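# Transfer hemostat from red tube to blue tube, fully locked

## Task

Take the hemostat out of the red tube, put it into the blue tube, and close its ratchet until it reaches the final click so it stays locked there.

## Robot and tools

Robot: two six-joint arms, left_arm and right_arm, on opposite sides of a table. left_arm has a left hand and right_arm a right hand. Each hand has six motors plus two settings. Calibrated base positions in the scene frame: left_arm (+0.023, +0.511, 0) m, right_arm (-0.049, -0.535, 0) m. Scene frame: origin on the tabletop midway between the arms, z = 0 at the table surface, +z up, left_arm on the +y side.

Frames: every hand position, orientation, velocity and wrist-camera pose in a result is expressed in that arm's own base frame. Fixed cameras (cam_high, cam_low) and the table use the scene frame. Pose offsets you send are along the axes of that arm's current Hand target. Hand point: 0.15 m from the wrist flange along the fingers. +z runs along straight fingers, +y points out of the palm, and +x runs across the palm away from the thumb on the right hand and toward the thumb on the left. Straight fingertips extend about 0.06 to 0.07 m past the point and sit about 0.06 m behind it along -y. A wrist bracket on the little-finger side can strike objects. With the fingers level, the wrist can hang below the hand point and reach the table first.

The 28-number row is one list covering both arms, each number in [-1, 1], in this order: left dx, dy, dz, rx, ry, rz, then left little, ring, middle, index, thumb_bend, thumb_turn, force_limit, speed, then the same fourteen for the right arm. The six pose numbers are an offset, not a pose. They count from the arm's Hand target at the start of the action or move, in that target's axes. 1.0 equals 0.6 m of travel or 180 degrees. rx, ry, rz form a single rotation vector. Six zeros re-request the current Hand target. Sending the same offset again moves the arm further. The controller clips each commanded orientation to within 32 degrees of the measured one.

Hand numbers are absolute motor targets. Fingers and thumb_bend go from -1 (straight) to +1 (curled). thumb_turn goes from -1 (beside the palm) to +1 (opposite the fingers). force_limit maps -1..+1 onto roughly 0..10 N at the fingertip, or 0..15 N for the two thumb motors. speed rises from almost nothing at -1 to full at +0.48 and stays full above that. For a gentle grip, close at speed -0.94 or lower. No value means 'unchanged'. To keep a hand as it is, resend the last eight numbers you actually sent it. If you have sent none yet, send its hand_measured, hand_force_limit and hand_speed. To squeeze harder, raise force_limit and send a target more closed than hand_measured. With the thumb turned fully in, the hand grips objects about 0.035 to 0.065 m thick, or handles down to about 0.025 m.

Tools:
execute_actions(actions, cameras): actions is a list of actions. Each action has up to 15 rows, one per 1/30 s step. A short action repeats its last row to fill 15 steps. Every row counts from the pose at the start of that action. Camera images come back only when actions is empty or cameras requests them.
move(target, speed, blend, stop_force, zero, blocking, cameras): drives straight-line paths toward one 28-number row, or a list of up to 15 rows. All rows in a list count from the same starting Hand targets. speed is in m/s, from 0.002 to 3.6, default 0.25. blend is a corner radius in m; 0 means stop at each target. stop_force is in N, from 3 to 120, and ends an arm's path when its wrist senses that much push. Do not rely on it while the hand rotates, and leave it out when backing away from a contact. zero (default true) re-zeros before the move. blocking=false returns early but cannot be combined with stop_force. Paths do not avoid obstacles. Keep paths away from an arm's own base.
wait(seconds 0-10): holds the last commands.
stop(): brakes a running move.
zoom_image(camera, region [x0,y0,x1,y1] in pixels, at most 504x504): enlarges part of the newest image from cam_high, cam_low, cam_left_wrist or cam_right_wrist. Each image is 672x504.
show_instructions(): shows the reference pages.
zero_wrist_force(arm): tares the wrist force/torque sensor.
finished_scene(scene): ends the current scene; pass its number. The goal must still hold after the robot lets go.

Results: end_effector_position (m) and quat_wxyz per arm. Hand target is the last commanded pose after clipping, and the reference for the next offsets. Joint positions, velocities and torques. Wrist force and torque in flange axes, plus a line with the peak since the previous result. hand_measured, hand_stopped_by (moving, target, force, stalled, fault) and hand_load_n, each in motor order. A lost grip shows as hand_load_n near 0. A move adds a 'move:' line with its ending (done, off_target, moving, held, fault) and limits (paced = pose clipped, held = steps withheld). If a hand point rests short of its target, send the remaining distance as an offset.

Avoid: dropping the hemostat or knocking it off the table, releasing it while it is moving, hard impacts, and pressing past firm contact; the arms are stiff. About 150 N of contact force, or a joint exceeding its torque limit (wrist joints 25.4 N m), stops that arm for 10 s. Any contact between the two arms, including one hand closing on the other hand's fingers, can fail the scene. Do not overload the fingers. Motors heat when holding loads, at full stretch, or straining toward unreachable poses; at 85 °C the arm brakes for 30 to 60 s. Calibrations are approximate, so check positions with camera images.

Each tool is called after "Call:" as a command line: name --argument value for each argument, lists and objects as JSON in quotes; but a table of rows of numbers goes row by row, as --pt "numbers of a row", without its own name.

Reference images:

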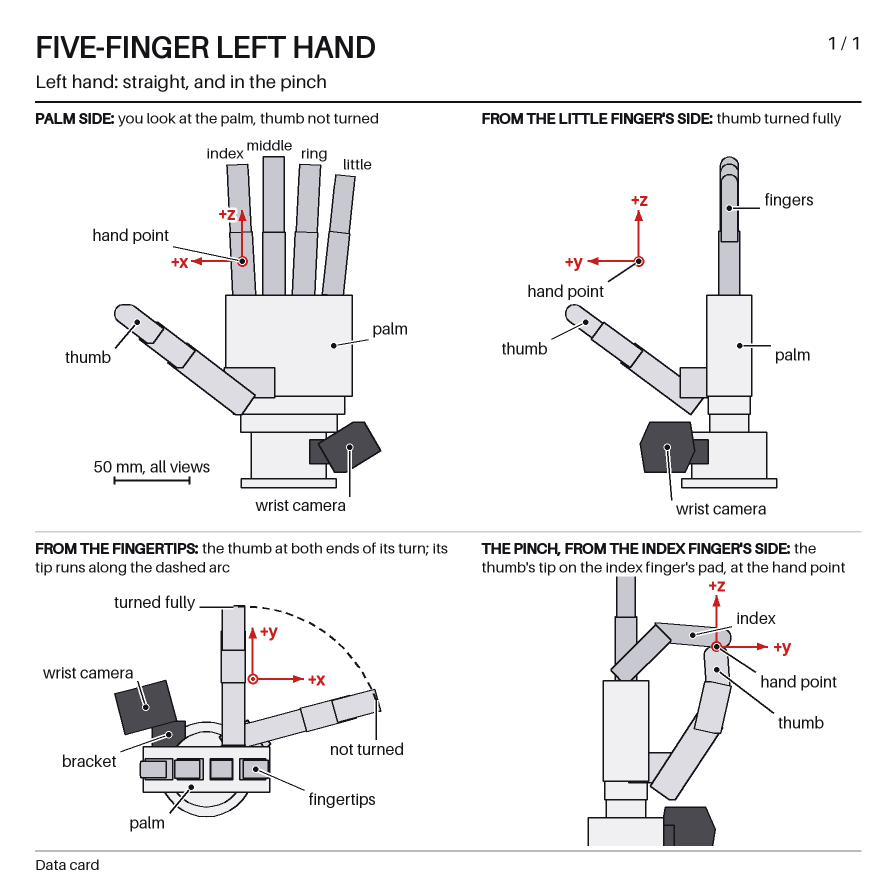

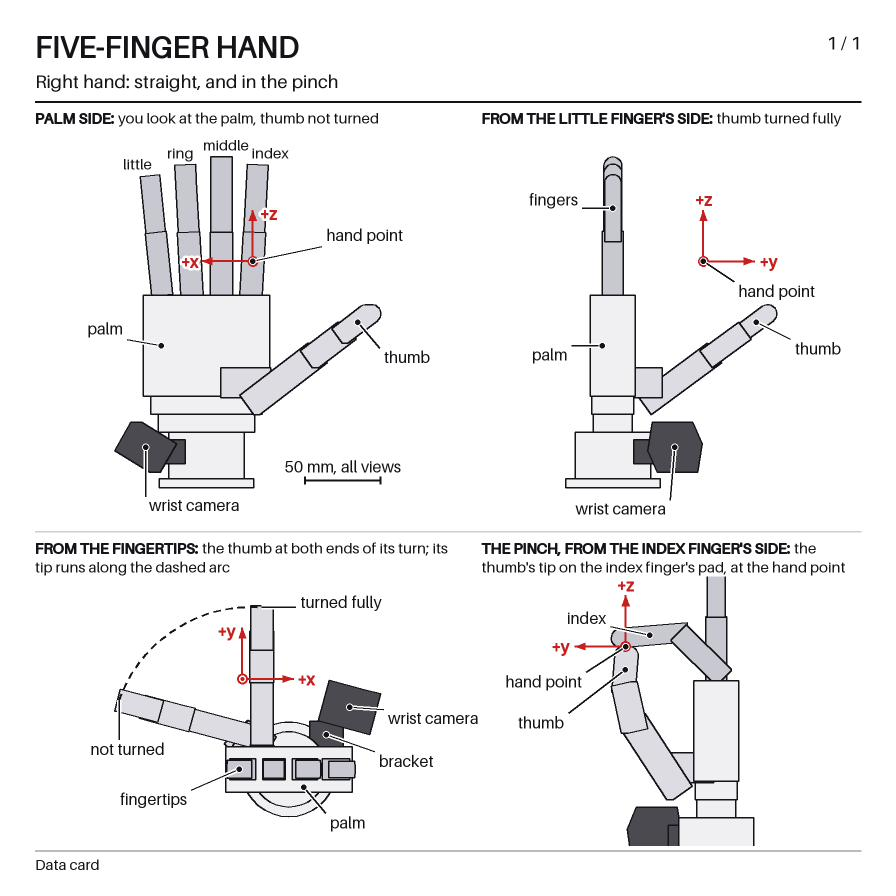

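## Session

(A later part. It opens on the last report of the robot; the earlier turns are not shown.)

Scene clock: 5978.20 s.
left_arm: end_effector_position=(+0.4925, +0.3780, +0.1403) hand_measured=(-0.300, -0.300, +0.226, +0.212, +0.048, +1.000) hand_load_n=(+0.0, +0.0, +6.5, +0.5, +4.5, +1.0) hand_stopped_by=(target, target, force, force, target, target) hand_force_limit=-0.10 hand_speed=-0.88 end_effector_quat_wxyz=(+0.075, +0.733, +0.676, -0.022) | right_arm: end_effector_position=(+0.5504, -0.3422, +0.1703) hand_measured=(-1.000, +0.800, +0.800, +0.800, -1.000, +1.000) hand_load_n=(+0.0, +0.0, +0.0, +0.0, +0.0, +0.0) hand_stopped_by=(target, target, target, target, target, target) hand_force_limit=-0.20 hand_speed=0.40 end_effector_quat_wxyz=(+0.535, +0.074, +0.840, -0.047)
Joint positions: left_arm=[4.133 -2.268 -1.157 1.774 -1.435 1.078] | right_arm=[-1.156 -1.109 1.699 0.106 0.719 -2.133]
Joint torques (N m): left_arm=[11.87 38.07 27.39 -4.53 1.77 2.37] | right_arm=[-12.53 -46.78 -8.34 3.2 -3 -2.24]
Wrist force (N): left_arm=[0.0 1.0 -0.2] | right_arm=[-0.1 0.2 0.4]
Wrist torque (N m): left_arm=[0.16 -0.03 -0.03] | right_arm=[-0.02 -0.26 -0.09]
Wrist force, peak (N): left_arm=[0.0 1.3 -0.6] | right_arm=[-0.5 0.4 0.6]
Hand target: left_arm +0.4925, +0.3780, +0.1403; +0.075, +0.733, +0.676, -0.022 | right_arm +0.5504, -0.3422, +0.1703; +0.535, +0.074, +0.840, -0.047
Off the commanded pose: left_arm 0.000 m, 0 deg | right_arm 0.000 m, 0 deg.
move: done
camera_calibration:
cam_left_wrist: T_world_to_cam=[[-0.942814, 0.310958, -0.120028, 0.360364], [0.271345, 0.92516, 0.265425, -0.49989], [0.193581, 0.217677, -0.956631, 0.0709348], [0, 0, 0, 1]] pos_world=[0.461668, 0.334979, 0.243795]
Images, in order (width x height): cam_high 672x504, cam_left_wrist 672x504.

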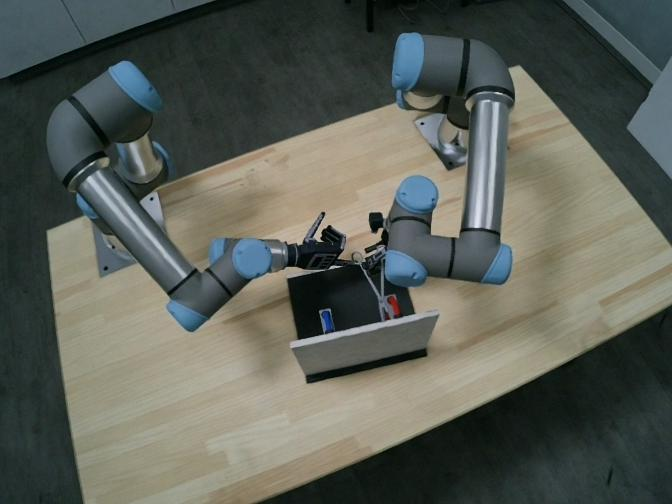

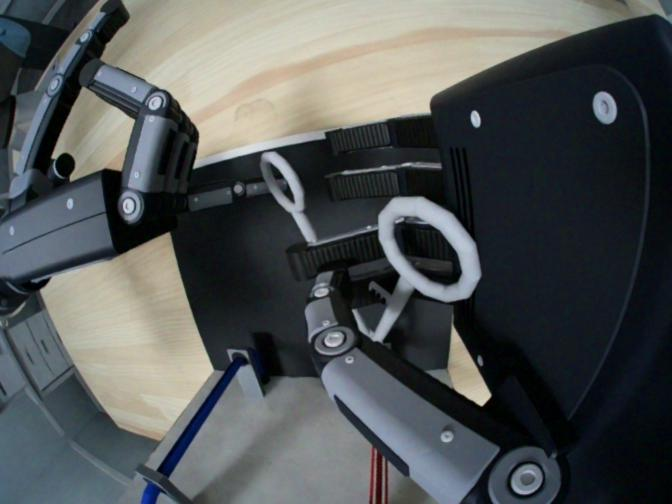

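Call:
move --pt "0 0 0 0 0 0 -0.3 -0.3 0.3 0.3 0.05 1 -0.1 -0.88 -0.0042 0.0019 0.0089 0 0 0 -1 0.8 0.8 0.8 -1 1 -0.2 0.4" --pt "0 0 0 0 0 0 -0.3 -0.3 0.3 0.3 0.05 1 -0.1 -0.88 -0.0163 0.0019 0.0033 0 0 0 -1 0.8 0.8 0.8 -1 1 -0.2 0.4" --speed 0.015 --stop_force 4 --cameras '["cam_high","cam_left_wrist"]'

Call:
zoom_image --camera "cam_high" --region '[300, 220, 400, 320]'

Call:
zoom_image --camera "cam_left_wrist" --region '[140, 120, 390, 370]'

Scene clock: 5993.80 s.
left_arm: end_effector_position=(+0.4925, +0.3780, +0.1403) hand_measured=(-0.300, -0.300, +0.226, +0.212, +0.048, +1.000) hand_load_n=(+0.5, +0.0, +6.5, +0.0, +4.5, +1.0) hand_stopped_by=(target, target, force, force, target, target) hand_force_limit=-0.10 hand_speed=-0.88 end_effector_quat_wxyz=(+0.075, +0.733, +0.676, -0.022) | right_arm: end_effector_position=(+0.5565, -0.3422, +0.1783) hand_measured=(-1.000, +0.800, +0.800, +0.800, -1.000, +1.000) hand_load_n=(+0.0, +0.0, +0.0, +0.0, +0.0, +0.0) hand_stopped_by=(target, target, target, target, target, target) hand_force_limit=-0.20 hand_speed=0.40 end_effector_quat_wxyz=(+0.535, +0.074, +0.840, -0.047)
Joint positions: left_arm=[4.133 -2.268 -1.157 1.774 -1.435 1.078] | right_arm=[-1.144 -1.113 1.68 0.121 0.728 -2.121]
Joint torques (N m): left_arm=[11.96 38.15 27.33 -4.47 1.72 2.23] | right_arm=[-11.04 -24.48 -7.25 -1.76 -2.64 -1.51]
Wrist force (N): left_arm=[-0.2 0.8 -1.0] | right_arm=[0.1 0.3 0.4]
Wrist torque (N m): left_arm=[0.16 -0.03 -0.03] | right_arm=[-0.03 -0.21 -0.09]
Wrist force, peak (N): left_arm=[-0.2 1.0 -1.1] | right_arm=[-0.2 0.7 0.5]
Hand target: left_arm +0.4925, +0.3780, +0.1403; +0.075, +0.733, +0.676, -0.022 | right_arm +0.5565, -0.3422, +0.1783; +0.535, +0.074, +0.840, -0.047
Off the commanded pose: left_arm 0.000 m, 0 deg | right_arm 0.000 m, 0 deg.
move: done
camera_calibration:
cam_left_wrist: T_world_to_cam=[[-0.942814, 0.310958, -0.120028, 0.360364], [0.271345, 0.92516, 0.265425, -0.49989], [0.193581, 0.217677, -0.956631, 0.0709348], [0, 0, 0, 1]] pos_world=[0.461668, 0.334979, 0.243795]
Images, in order (width x height): cam_high 672x504, cam_left_wrist 672x504.

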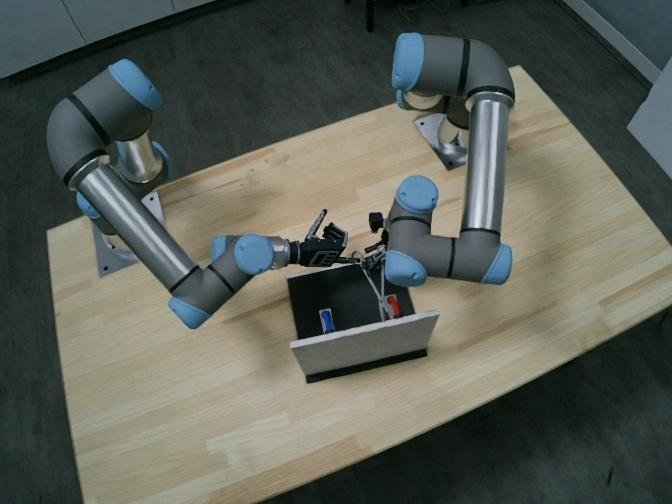

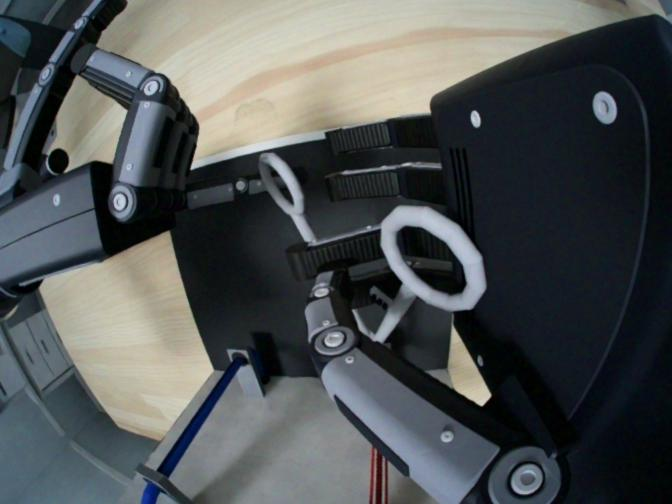

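Scaled by 5.040 from the camera's 672x504 image, which has a finer 960x720 frame.

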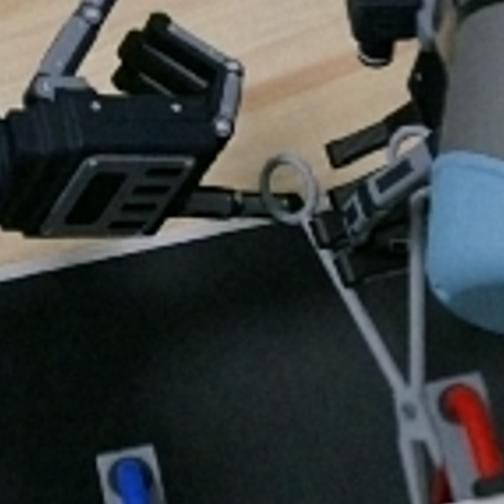

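Scaled by 2.016 from the camera's 672x504 image, which has a finer 960x720 frame.

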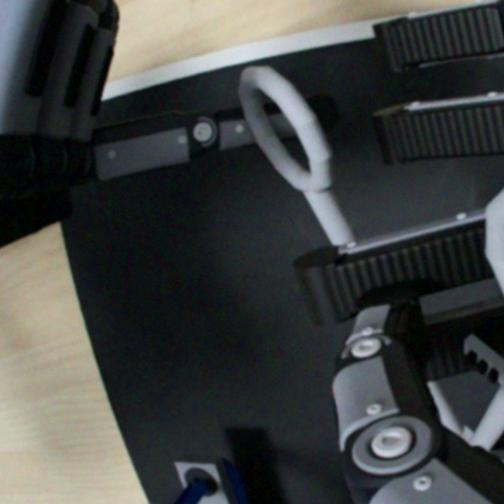

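Call:
move --pt "0 0 0 0 0 0 -0.3 -0.3 0.3 0.3 0.05 1 -0.1 -0.88 -0.0153 0 -0.0145 0 0 0 -1 0.8 0.8 0.8 -1 1 -0.2 0.4" --speed 0.012 --stop_force 5 --cameras '["cam_high","cam_left_wrist"]'

Call:
zoom_image --camera "cam_high" --region '[300, 220, 400, 320]'

Call:
zoom_image --camera "cam_left_wrist" --region '[200, 120, 500, 370]'

Scene clock: 6014.93 s.
left_arm: end_effector_position=(+0.4925, +0.3780, +0.1403) hand_measured=(-0.300, -0.300, +0.226, +0.212, +0.048, +1.000) hand_load_n=(+0.0, +0.0, +6.0, +0.0, +4.5, +1.0) hand_stopped_by=(target, target, force, force, target, target) hand_force_limit=-0.10 hand_speed=-0.88 end_effector_quat_wxyz=(+0.075, +0.733, +0.676, -0.022) | right_arm: end_effector_position=(+0.5525, -0.3415, +0.1903) hand_measured=(-1.000, +0.800, +0.800, +0.800, -1.000, +1.000) hand_load_n=(+0.0, +0.0, +0.0, +0.0, +0.0, +0.0) hand_stopped_by=(target, target, target, target, target, target) hand_force_limit=-0.20 hand_speed=0.40 end_effector_quat_wxyz=(+0.535, +0.074, +0.840, -0.047)
Joint positions: left_arm=[4.133 -2.268 -1.157 1.774 -1.435 1.078] | right_arm=[-1.151 -1.133 1.677 0.15 0.722 -2.128]
Joint torques (N m): left_arm=[12.49 38.32 26.97 -4.55 1.82 2.2] | right_arm=[11.81 -21.51 -16.66 -1.83 1.28 0.98]
Wrist force (N): left_arm=[-0.1 0.8 -0.6] | right_arm=[0.0 0.6 0.4]
Wrist torque (N m): left_arm=[0.15 -0.03 -0.03] | right_arm=[-0.01 -0.23 0.02]
Wrist force, peak (N): left_arm=[0.1 1.2 -0.9] | right_arm=[-0.2 0.6 0.5]
Hand target: left_arm +0.4925, +0.3780, +0.1403; +0.075, +0.733, +0.676, -0.022 | right_arm +0.5525, -0.3414, +0.1903; +0.535, +0.074, +0.840, -0.047
Off the commanded pose: left_arm 0.000 m, 0 deg | right_arm 0.000 m, 0 deg.
move: done
camera_calibration:
cam_left_wrist: T_world_to_cam=[[-0.942814, 0.310958, -0.120028, 0.360364], [0.271345, 0.92516, 0.265425, -0.49989], [0.193581, 0.217677, -0.956631, 0.0709348], [0, 0, 0, 1]] pos_world=[0.461668, 0.334979, 0.243795]
Images, in order (width x height): cam_high 672x504, cam_left_wrist 672x504.

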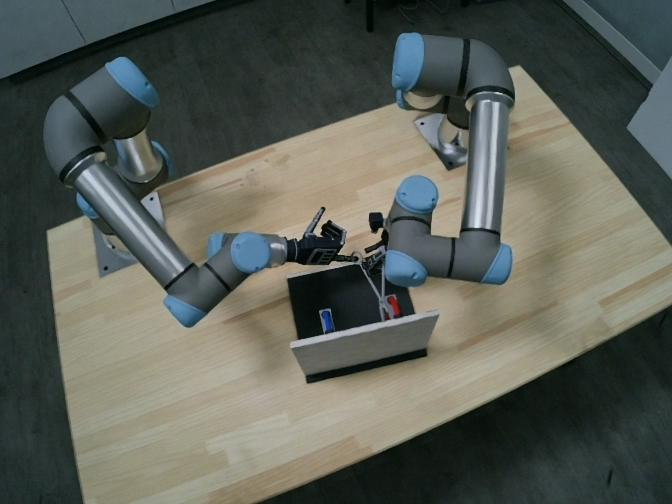

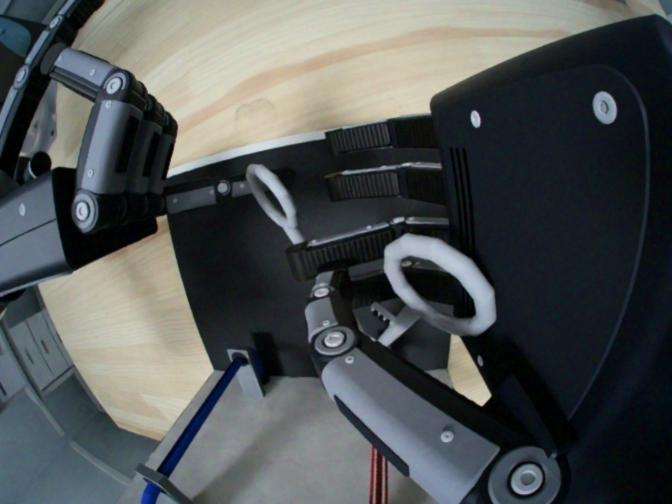

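Scaled by 5.040 from the camera's 672x504 image, which has a finer 960x720 frame.

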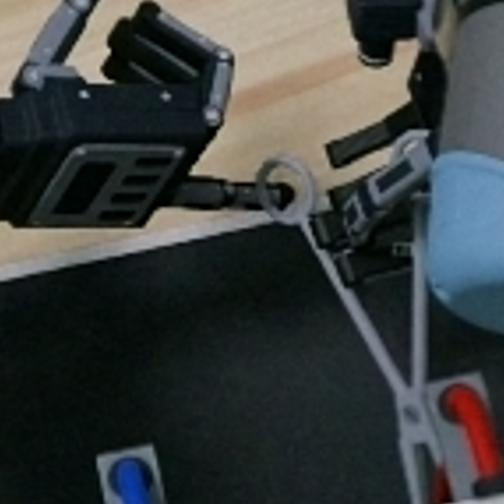

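Scaled by 1.680 from the camera's 672x504 image, which has a finer 960x720 frame.

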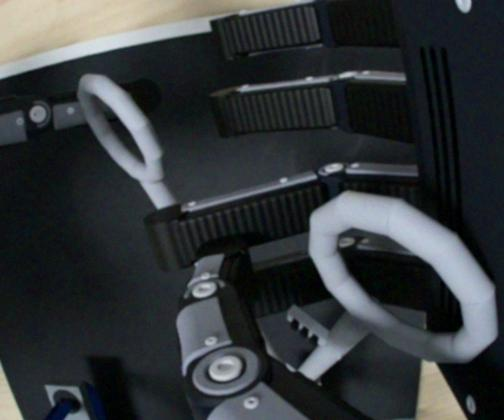

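Call:
move --pt "0.0045 -0.0027 0.0330 0 0 0 -0.3 -0.3 0.3 0.3 0.05 1 -0.1 -0.88 0 0 0 0 0 0 -1 0.8 0.8 0.8 -1 1 -0.2 0.4" --speed 0.015 --stop_force 5 --cameras '["cam_high","cam_left_wrist"]'

Call:
zoom_image --camera "cam_high" --region '[300, 220, 400, 320]'

Call:
zoom_image --camera "cam_left_wrist" --region '[200, 120, 500, 370]'

Scene clock: 6062.80 s.
left_arm: end_effector_position=(+0.4925, +0.3780, +0.1328) hand_measured=(-0.300, -0.300, +0.226, +0.212, +0.046, +1.000) hand_load_n=(+0.0, +0.0, +3.5, +0.0, +4.5, +1.0) hand_stopped_by=(target, target, force, force, target, target) hand_force_limit=-0.10 hand_speed=-0.88 end_effector_quat_wxyz=(+0.075, +0.733, +0.676, -0.022) | right_arm: end_effector_position=(+0.5525, -0.3414, +0.1903) hand_measured=(-1.000, +0.800, +0.800, +0.800, -1.000, +1.000) hand_load_n=(-1.0, +0.0, +0.0, +0.0, +0.0, +0.0) hand_stopped_by=(target, target, target, target, target, target) hand_force_limit=-0.20 hand_speed=0.40 end_effector_quat_wxyz=(+0.535, +0.074, +0.840, -0.047)
Joint positions: left_arm=[4.133 -2.273 -1.168 1.79 -1.435 1.078] | right_arm=[-1.151 -1.133 1.677 0.15 0.723 -2.128]
Joint torques (N m): left_arm=[6.45 48.97 26.27 -3.76 1.59 2.32] | right_arm=[13.93 -39.95 -16.64 -1.48 -0.22 0.92]
Wrist force (N): left_arm=[1.2 -1.0 -5.4] | right_arm=[4.2 2.3 0.0]
Wrist torque (N m): left_arm=[0.08 -0.13 0.01] | right_arm=[0.03 -0.04 0.38]
Wrist force, peak (N): left_arm=[0.1 -1.2 -8.6] | right_arm=[6.7 2.3 0.7]
Hand target: left_arm +0.4925, +0.3780, +0.1328; +0.075, +0.733, +0.676, -0.022 (not the last commanded pose) | right_arm +0.5525, -0.3414, +0.1903; +0.535, +0.074, +0.840, -0.047
Off the commanded pose: left_arm 0.013 m, 0 deg | right_arm 0.000 m, 0 deg.
move: contact (left_arm)
camera_calibration:
cam_left_wrist: T_world_to_cam=[[-0.942814, 0.310958, -0.120028, 0.359476], [0.271345, 0.92516, 0.265425, -0.497925], [0.193581, 0.217677, -0.956631, 0.0638557], [0, 0, 0, 1]] pos_world=[0.461668, 0.334979, 0.236395]
Images, in order (width x height): cam_high 672x504, cam_left_wrist 672x504.

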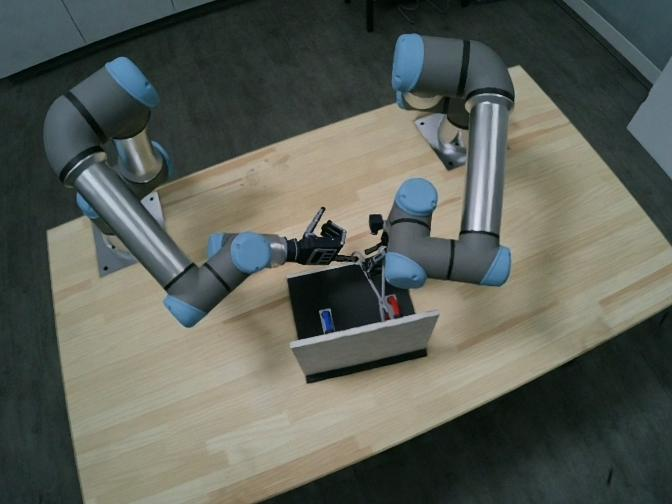

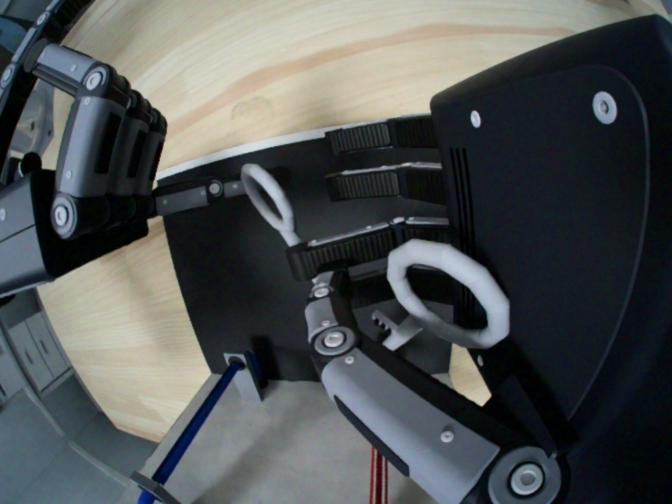

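Scaled by 5.040 from the camera's 672x504 image, which has a finer 960x720 frame.

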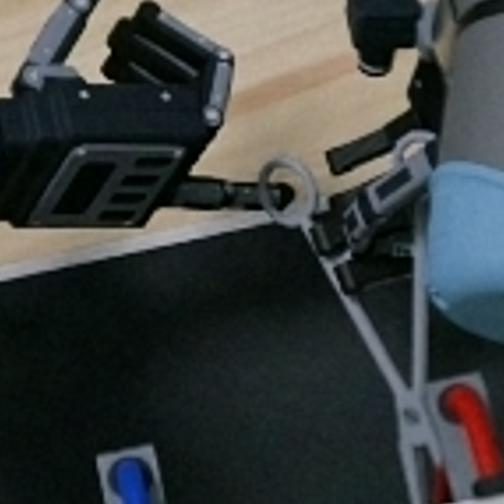

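Scaled by 1.680 from the camera's 672x504 image, which has a finer 960x720 frame.

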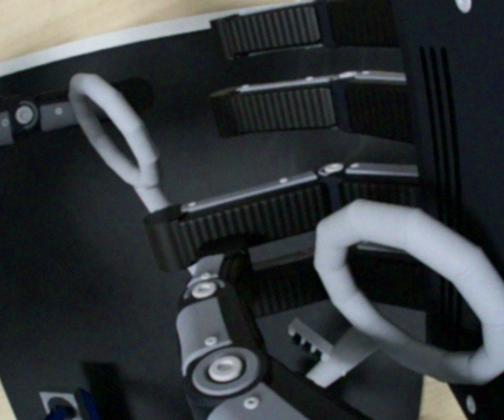

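Call:
move --pt "-0.0007 0.0004 -0.0050 0 0 0 -0.3 -0.3 0.3 0.3 -1 1 -0.1 -0.6 0 0 0 0 0 0 -1 0.8 0.8 0.8 -1 1 -0.2 0.4" --speed 0.01 --cameras '["cam_high","cam_left_wrist"]'

Call:
zoom_image --camera "cam_left_wrist" --region '[200, 120, 500, 370]'

Call:
zoom_image --camera "cam_high" --region '[300, 220, 400, 320]'

Scene clock: 6214.23 s.
left_arm: end_effector_position=(+0.4925, +0.3780, +0.1358) hand_measured=(-0.300, -0.300, +0.226, +0.212, -1.000, +1.000) hand_load_n=(+0.0, +0.0, +0.0, +0.0, +0.0, +0.0) hand_stopped_by=(target, target, force, force, target, target) hand_force_limit=-0.10 hand_speed=-0.60 end_effector_quat_wxyz=(+0.075, +0.733, +0.676, -0.022) | right_arm: end_effector_position=(+0.5525, -0.3414, +0.1903) hand_measured=(-1.000, +0.800, +0.800, +0.800, -1.000, +1.000) hand_load_n=(+0.0, +0.0, +0.0, +0.0, +0.0, -0.5) hand_stopped_by=(target, target, target, target, target, target) hand_force_limit=-0.20 hand_speed=0.40 end_effector_quat_wxyz=(+0.535, +0.074, +0.840, -0.047)
Joint positions: left_arm=[4.133 -2.271 -1.163 1.784 -1.435 1.078] | right_arm=[-1.151 -1.133 1.677 0.15 0.722 -2.128]
Joint torques (N m): left_arm=[-12.56 41.26 4.8 -0.24 1.65 1.95] | right_arm=[13.44 -32.06 -28.68 -1.35 -2.33 0.8]
Wrist force (N): left_arm=[0.0 0.7 -0.9] | right_arm=[0.2 0.4 0.2]
Wrist torque (N m): left_arm=[0.17 -0.04 -0.02] | right_arm=[-0.02 -0.22 0.02]
Wrist force, peak (N): left_arm=[1.2 -1.2 -5.8] | right_arm=[4.6 2.3 0.3]
Hand target: left_arm +0.4925, +0.3780, +0.1358; +0.075, +0.733, +0.676, -0.022 | right_arm +0.5525, -0.3414, +0.1903; +0.535, +0.074, +0.840, -0.047
Off the commanded pose: left_arm 0.000 m, 0 deg | right_arm 0.000 m, 0 deg.
move: done
camera_calibration:
cam_left_wrist: T_world_to_cam=[[-0.942814, 0.310958, -0.120028, 0.359836], [0.271345, 0.92516, 0.265425, -0.498722], [0.193581, 0.217677, -0.956631, 0.0667256], [0, 0, 0, 1]] pos_world=[0.461668, 0.334979, 0.239395]
Images, in order (width x height): cam_high 672x504, cam_left_wrist 672x504.

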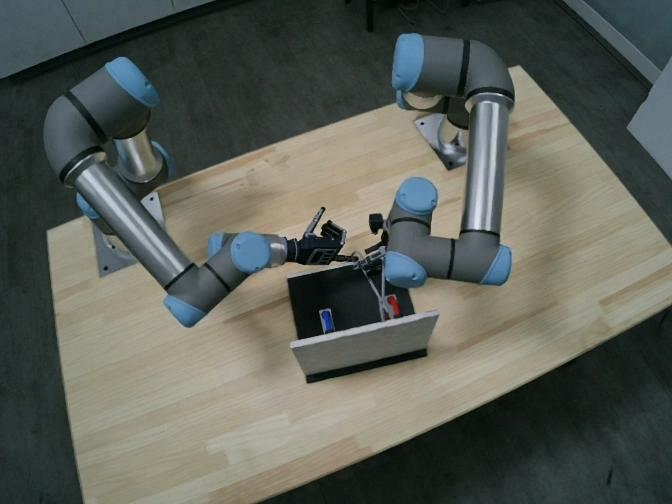

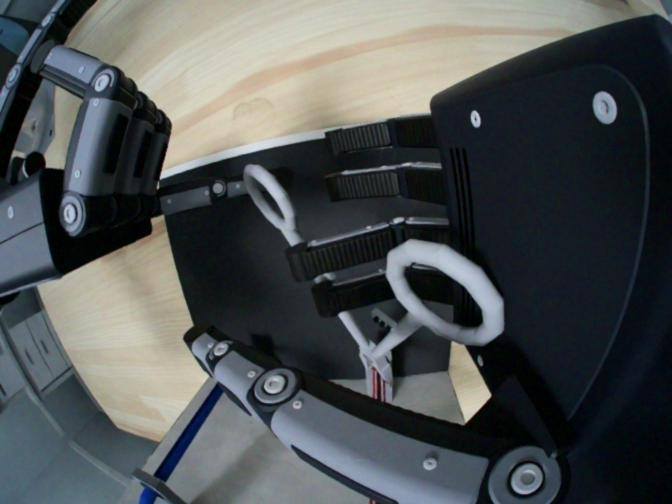

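Scaled by 1.680 from the camera's 672x504 image, which has a finer 960x720 frame.

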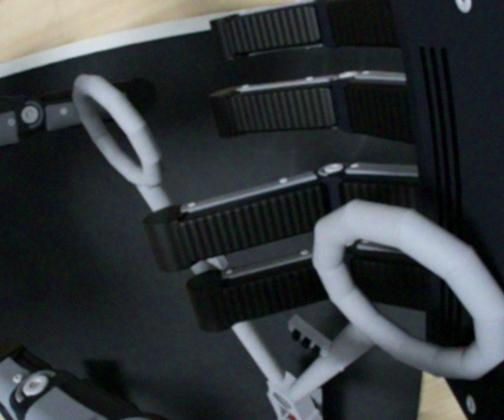

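Scaled by 5.040 from the camera's 672x504 image, which has a finer 960x720 frame.

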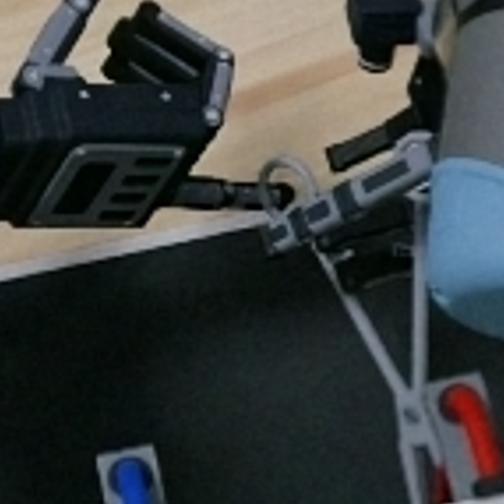

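Call:
move --pt "0.0030 -0.0297 -0.0028 0 0 0 -0.3 -0.3 0.3 0.3 -1 1 -0.1 -0.6 0 0 0 0 0 0 -1 0.8 0.8 0.8 -1 1 -0.2 0.4" --speed 0.01 --stop_force 4 --cameras '["cam_high","cam_left_wrist"]'

Call:
zoom_image --camera "cam_left_wrist" --region '[200, 120, 500, 370]'

Call:
zoom_image --camera "cam_high" --region '[300, 220, 400, 320]'

Scene clock: 6236.73 s.
left_arm: end_effector_position=(+0.4749, +0.3814, +0.1358) hand_measured=(-0.300, -0.300, +0.226, +0.212, -1.000, +1.000) hand_load_n=(+0.0, +0.0, +0.0, +0.0, +0.0, +0.0) hand_stopped_by=(target, target, force, force, target, target) hand_force_limit=-0.10 hand_speed=-0.60 end_effector_quat_wxyz=(+0.075, +0.733, +0.676, -0.022) | right_arm: end_effector_position=(+0.5525, -0.3414, +0.1903) hand_measured=(-1.000, +0.800, +0.800, +0.800, -1.000, +1.000) hand_load_n=(+0.0, +0.0, +0.0, +0.0, +0.0, +0.0) hand_stopped_by=(target, target, target, target, target, target) hand_force_limit=-0.20 hand_speed=0.40 end_effector_quat_wxyz=(+0.535, +0.074, +0.840, -0.047)
Joint positions: left_arm=[4.164 -2.245 -1.209 1.799 -1.438 1.109] | right_arm=[-1.151 -1.133 1.677 0.15 0.722 -2.128]
Joint torques (N m): left_arm=[-13.19 36.7 27.06 -4.39 -0.09 -2.68] | right_arm=[12.64 -24.11 -28.11 -0.88 -0.81 0.48]
Wrist force (N): left_arm=[0.0 0.8 -0.6] | right_arm=[-0.1 0.5 0.1]
Wrist torque (N m): left_arm=[0.17 0.01 -0.10] | right_arm=[0.02 -0.20 0.01]
Wrist force, peak (N): left_arm=[-0.4 1.1 -0.9] | right_arm=[0.1 0.7 0.5]
Hand target: left_arm +0.4749, +0.3814, +0.1358; +0.075, +0.733, +0.676, -0.022 | right_arm +0.5525, -0.3414, +0.1903; +0.535, +0.074, +0.840, -0.047
Off the commanded pose: left_arm 0.000 m, 0 deg | right_arm 0.000 m, 0 deg.
move: done
camera_calibration:
cam_left_wrist: T_world_to_cam=[[-0.942814, 0.310958, -0.120028, 0.342185], [0.271345, 0.92516, 0.265425, -0.497092], [0.193581, 0.217677, -0.956631, 0.0693925], [0, 0, 0, 1]] pos_world=[0.444068, 0.338379, 0.239395]
Images, in order (width x height): cam_high 672x504, cam_left_wrist 672x504.

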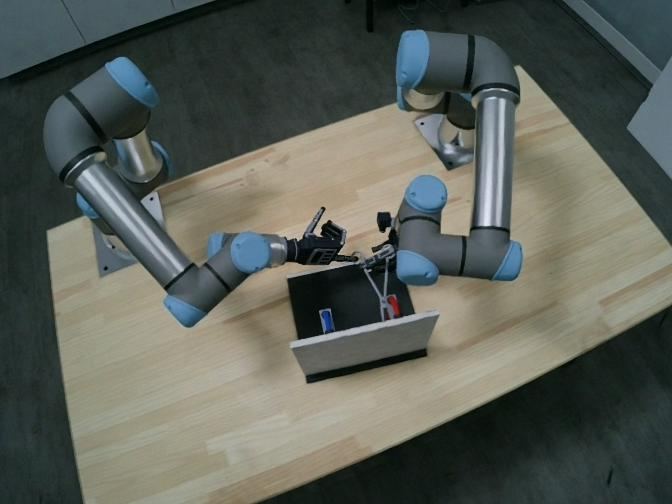

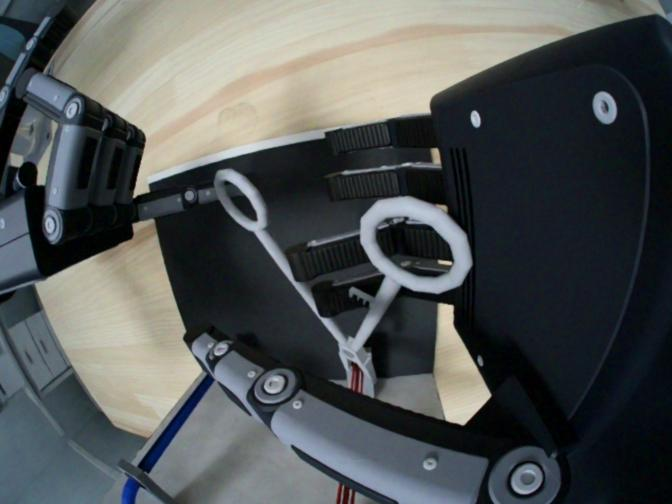

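Scaled by 1.680 from the camera's 672x504 image, which has a finer 960x720 frame.

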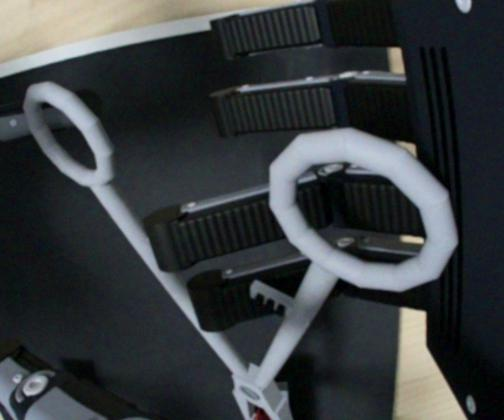

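Scaled by 5.040 from the camera's 672x504 image, which has a finer 960x720 frame.

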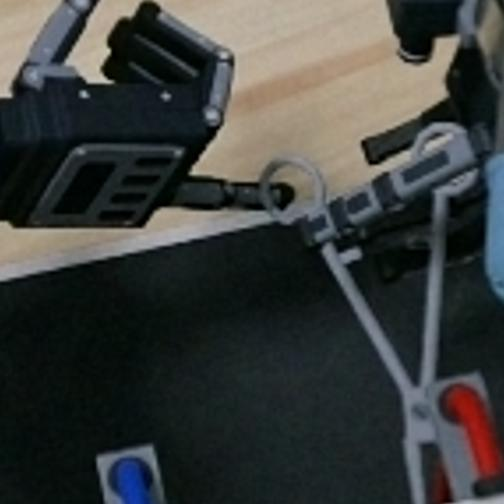

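Call:
move --pt "0.0039 -0.0070 0.0242 0 0 0 -0.3 -0.3 0.3 0.3 -1 1 -0.1 -0.6 0 0 0 0 0 0 -1 0.8 0.8 0.8 -1 1 -0.2 0.4" --speed 0.01 --stop_force 4 --cameras '["cam_high","cam_left_wrist"]'

Call:
zoom_image --camera "cam_left_wrist" --region '[200, 120, 500, 370]'

Call:
zoom_image --camera "cam_high" --region '[300, 220, 400, 320]'

Scene clock: 6256.20 s.
left_arm: end_effector_position=(+0.4719, +0.3820, +0.1208) hand_measured=(-0.300, -0.300, +0.226, +0.212, -1.000, +1.000) hand_load_n=(+0.0, +0.0, +0.0, +0.5, +0.0, +0.0) hand_stopped_by=(target, target, force, force, target, target) hand_force_limit=-0.10 hand_speed=-0.60 end_effector_quat_wxyz=(+0.075, +0.733, +0.676, -0.022) | right_arm: end_effector_position=(+0.5525, -0.3414, +0.1903) hand_measured=(-1.000, +0.800, +0.800, +0.800, -1.000, +1.000) hand_load_n=(+0.0, +0.0, +0.0, +0.0, +0.0, +0.0) hand_stopped_by=(target, target, target, target, target, target) hand_force_limit=-0.20 hand_speed=0.40 end_effector_quat_wxyz=(+0.535, +0.074, +0.840, -0.047)
Joint positions: left_arm=[4.169 -2.253 -1.236 1.833 -1.438 1.114] | right_arm=[-1.151 -1.133 1.677 0.15 0.722 -2.128]
Joint torques (N m): left_arm=[-0.24 47.14 26.88 -4.58 -1.09 -0.49] | right_arm=[12.84 -24.71 -25.93 -0.66 0.34 0.78]
Wrist force (N): left_arm=[0.3 0.8 -0.2] | right_arm=[-0.4 0.4 0.3]
Wrist torque (N m): left_arm=[0.13 -0.03 -0.08] | right_arm=[0.00 -0.21 -0.01]
Wrist force, peak (N): left_arm=[0.0 1.3 -0.5] | right_arm=[-0.4 0.5 0.5]
Hand target: left_arm +0.4719, +0.3820, +0.1208; +0.075, +0.733, +0.676, -0.022 | right_arm +0.5525, -0.3414, +0.1903; +0.535, +0.074, +0.840, -0.047
Off the commanded pose: left_arm 0.000 m, 0 deg | right_arm 0.000 m, 0 deg.
move: done
camera_calibration:
cam_left_wrist: T_world_to_cam=[[-0.942814, 0.310958, -0.120028, 0.33737], [0.271345, 0.92516, 0.265425, -0.492851], [0.193581, 0.217677, -0.956631, 0.0554932], [0, 0, 0, 1]] pos_world=[0.441068, 0.338979, 0.224395]
Images, in order (width x height): cam_high 672x504, cam_left_wrist 672x504.

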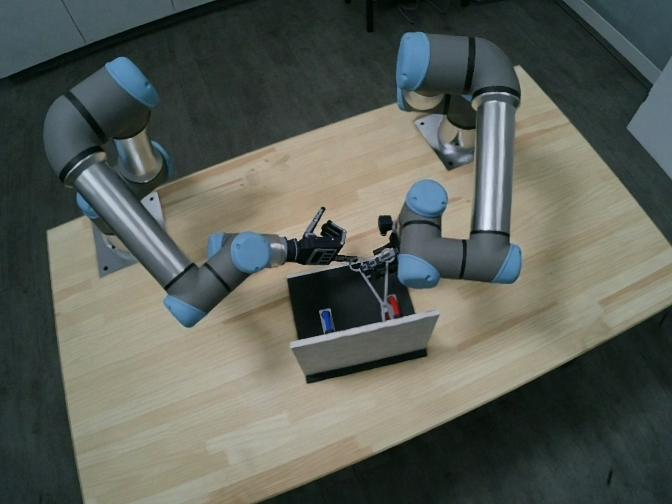

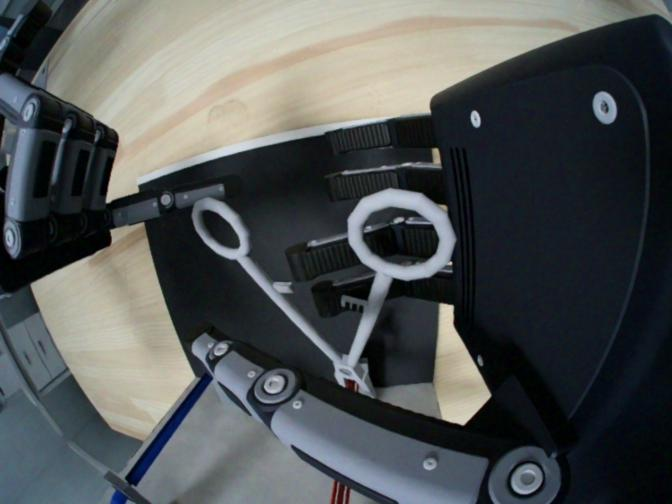

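Scaled by 1.680 from the camera's 672x504 image, which has a finer 960x720 frame.

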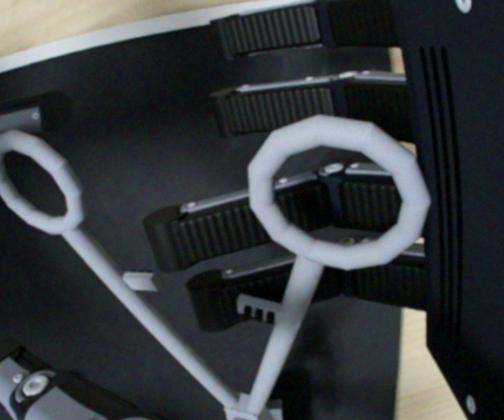

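Scaled by 5.040 from the camera's 672x504 image, which has a finer 960x720 frame.

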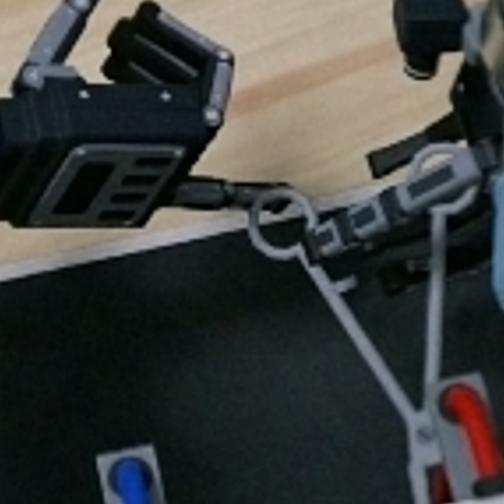

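Call:
move --pt "0 0 0 0 0 0 -0.3 -0.3 0.3 0.3 -1 1 -0.1 -0.6 0.0030 0 0.0014 0 0 0 -1 0.8 0.8 0.8 -1 1 -0.2 0.4" --pt "0 0 0 0 0 0 -0.3 -0.3 0.3 0.3 -1 1 -0.1 -0.6 0.0030 -0.0160 0.0014 0 0 0 -1 0.8 0.8 0.8 -1 1 -0.2 0.4" --pt "0 0 0 0 0 0 -0.3 -0.3 0.3 0.3 -1 1 -0.1 -0.6 -0.0060 -0.0160 -0.0028 0 0 0 -1 0.8 0.8 0.8 -1 1 -0.2 0.4" --speed 0.012 --stop_force 4 --cameras '["cam_high","cam_left_wrist"]'

Call:
zoom_image --camera "cam_left_wrist" --region '[200, 120, 500, 370]'

Call:
zoom_image --camera "cam_high" --region '[300, 220, 400, 320]'

Scene clock: 6305.13 s.
left_arm: end_effector_position=(+0.4719, +0.3820, +0.1208) hand_measured=(-0.300, -0.300, +0.226, +0.212, -1.000, +1.000) hand_load_n=(+0.0, +0.0, +0.5, +0.5, +0.0, +0.0) hand_stopped_by=(target, target, force, force, target, target) hand_force_limit=-0.10 hand_speed=-0.60 end_effector_quat_wxyz=(+0.075, +0.733, +0.676, -0.022) | right_arm: end_effector_position=(+0.5508, -0.3509, +0.1943) hand_measured=(-1.000, +0.800, +0.800, +0.800, -1.000, +1.000) hand_load_n=(+0.0, +0.0, +0.0, +0.0, +0.0, -0.5) hand_stopped_by=(target, target, target, target, target, target) hand_force_limit=-0.20 hand_speed=0.40 end_effector_quat_wxyz=(+0.535, +0.074, +0.840, -0.047)
Joint positions: left_arm=[4.169 -2.253 -1.236 1.833 -1.438 1.114] | right_arm=[-1.163 -1.123 1.651 0.174 0.713 -2.139]
Joint torques (N m): left_arm=[-11.53 47.86 26.57 -4.32 0.5 -2.42] | right_arm=[13.91 -23.99 -7.52 -1.61 1.73 1.2]
Wrist force (N): left_arm=[0.2 0.8 -0.3] | right_arm=[-0.4 0.6 0.3]
Wrist torque (N m): left_arm=[0.13 -0.01 -0.09] | right_arm=[0.01 -0.21 -0.01]
Wrist force, peak (N): left_arm=[0.1 1.4 -0.3] | right_arm=[-0.5 0.7 0.4]
Hand target: left_arm +0.4719, +0.3820, +0.1208; +0.075, +0.733, +0.676, -0.022 | right_arm +0.5508, -0.3509, +0.1943; +0.535, +0.074, +0.840, -0.047
Off the commanded pose: left_arm 0.000 m, 0 deg | right_arm 0.000 m, 0 deg.
move: done
camera_calibration:
cam_left_wrist: T_world_to_cam=[[-0.942814, 0.310958, -0.120028, 0.33737], [0.271345, 0.92516, 0.265425, -0.492851], [0.193581, 0.217677, -0.956631, 0.0554932], [0, 0, 0, 1]] pos_world=[0.441068, 0.338979, 0.224395]
Images, in order (width x height): cam_high 672x504, cam_left_wrist 672x504.

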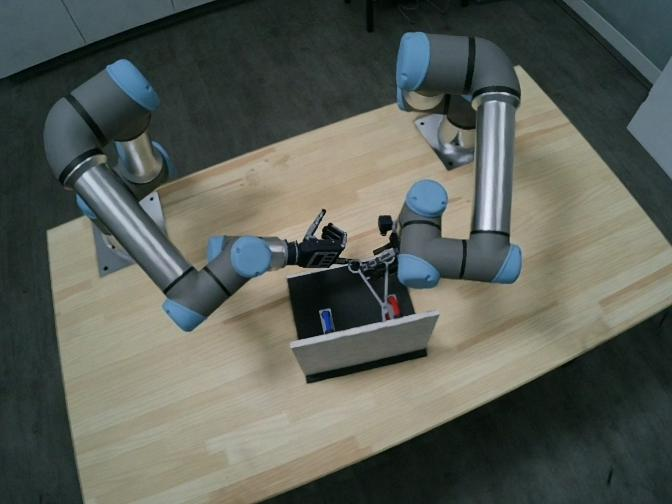

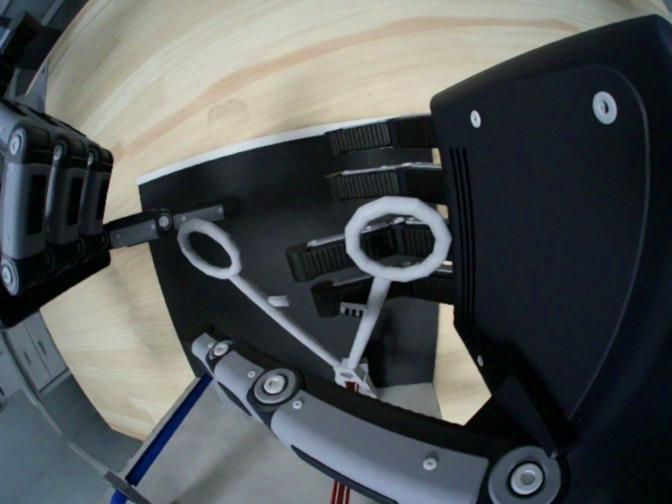

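Scaled by 1.680 from the camera's 672x504 image, which has a finer 960x720 frame.

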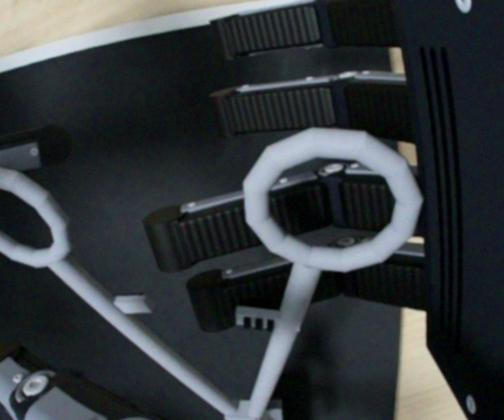

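Scaled by 5.040 from the camera's 672x504 image, which has a finer 960x720 frame.

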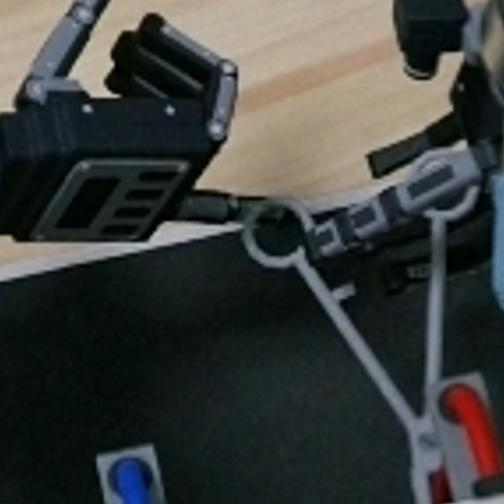

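Call:
zoom_image --camera "cam_left_wrist" --region '[120, 160, 320, 320]'

Call:
zoom_image --camera "cam_high" --region '[330, 250, 400, 320]'

Scaled by 2.520 from the camera's 672x504 image, which has a finer 960x720 frame.

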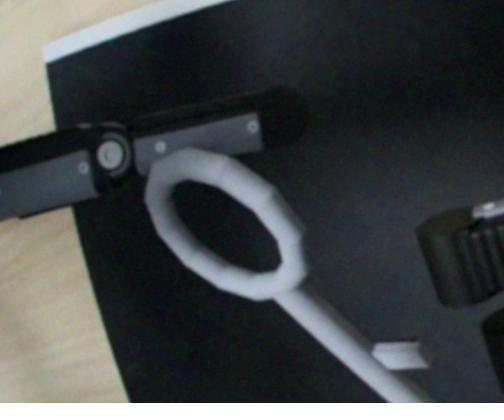

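Scaled by 7.200 from the camera's 672x504 image, which has a finer 960x720 frame.

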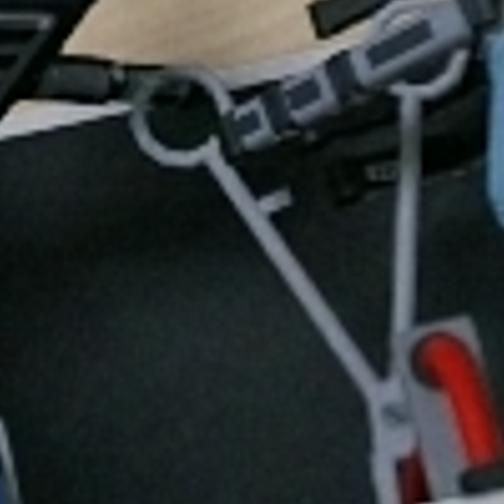

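Call:
move --pt "0 0 0 0 0 0 -0.3 -0.3 0.3 0.3 -1 1 -0.1 -0.6 -0.0181 0 -0.0085 0 0 0 -1 0.8 0.8 0.8 -1 1 -0.2 0.4" --speed 0.01 --stop_force 4 --cameras '["cam_high","cam_left_wrist"]'

Call:
zoom_image --camera "cam_left_wrist" --region '[120, 160, 480, 420]'

Call:
zoom_image --camera "cam_high" --region '[330, 250, 400, 320]'

Scene clock: 6344.83 s.
left_arm: end_effector_position=(+0.4719, +0.3820, +0.1208) hand_measured=(-0.300, -0.300, +0.226, +0.212, -1.000, +1.000) hand_load_n=(+0.0, +0.5, +0.0, +0.5, +0.0, +0.0) hand_stopped_by=(target, target, force, force, target, target) hand_force_limit=-0.10 hand_speed=-0.60 end_effector_quat_wxyz=(+0.075, +0.733, +0.676, -0.022) | right_arm: end_effector_position=(+0.5508, -0.3509, +0.2064) hand_measured=(-1.000, +0.800, +0.800, +0.800, -1.000, +1.000) hand_load_n=(+0.0, +0.0, +0.0, +0.5, +0.0, +0.0) hand_stopped_by=(target, target, target, target, target, target) hand_force_limit=-0.20 hand_speed=0.40 end_effector_quat_wxyz=(+0.535, +0.074, +0.840, -0.047)
Joint positions: left_arm=[4.169 -2.253 -1.236 1.833 -1.438 1.114] | right_arm=[-1.163 -1.137 1.637 0.202 0.713 -2.139]
Joint torques (N m): left_arm=[-11.42 47.78 26.05 -4.1 0.64 -2.32] | right_arm=[-11.28 -25.07 -11.39 -1.75 -2.44 -1.89]
Wrist force (N): left_arm=[0.0 1.2 -0.5] | right_arm=[-0.2 0.5 0.3]
Wrist torque (N m): left_arm=[0.20 0.02 -0.11] | right_arm=[-0.01 -0.24 0.00]
Wrist force, peak (N): left_arm=[0.1 1.3 -0.4] | right_arm=[-0.5 0.6 0.4]
Hand target: left_arm +0.4719, +0.3820, +0.1208; +0.075, +0.733, +0.676, -0.022 | right_arm +0.5508, -0.3509, +0.2063; +0.535, +0.074, +0.840, -0.047
Off the commanded pose: left_arm 0.000 m, 0 deg | right_arm 0.000 m, 0 deg.
move: done
camera_calibration:
cam_left_wrist: T_world_to_cam=[[-0.942814, 0.310958, -0.120028, 0.33737], [0.271345, 0.92516, 0.265425, -0.492851], [0.193581, 0.217677, -0.956631, 0.0554932], [0, 0, 0, 1]] pos_world=[0.441068, 0.338979, 0.224395]
Images, in order (width x height): cam_high 672x504, cam_left_wrist 672x504.

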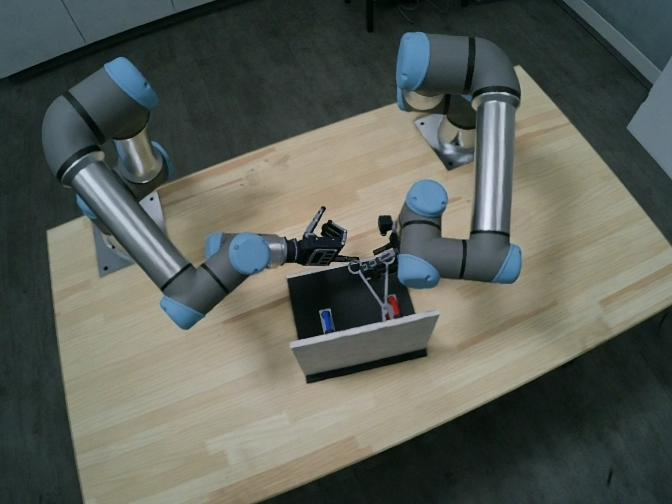

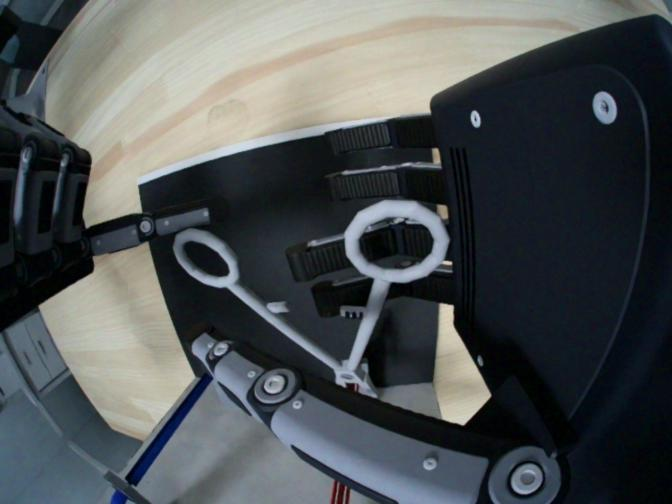

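Scaled by 1.400 from the camera's 672x504 image, which has a finer 960x720 frame.

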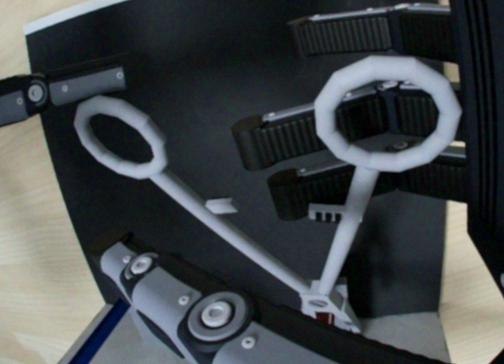

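Scaled by 7.200 from the camera's 672x504 image, which has a finer 960x720 frame.

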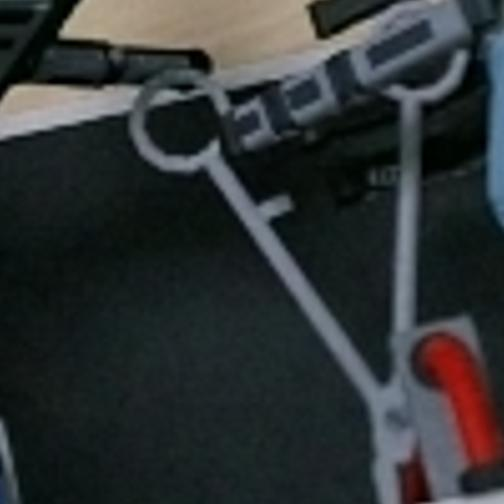

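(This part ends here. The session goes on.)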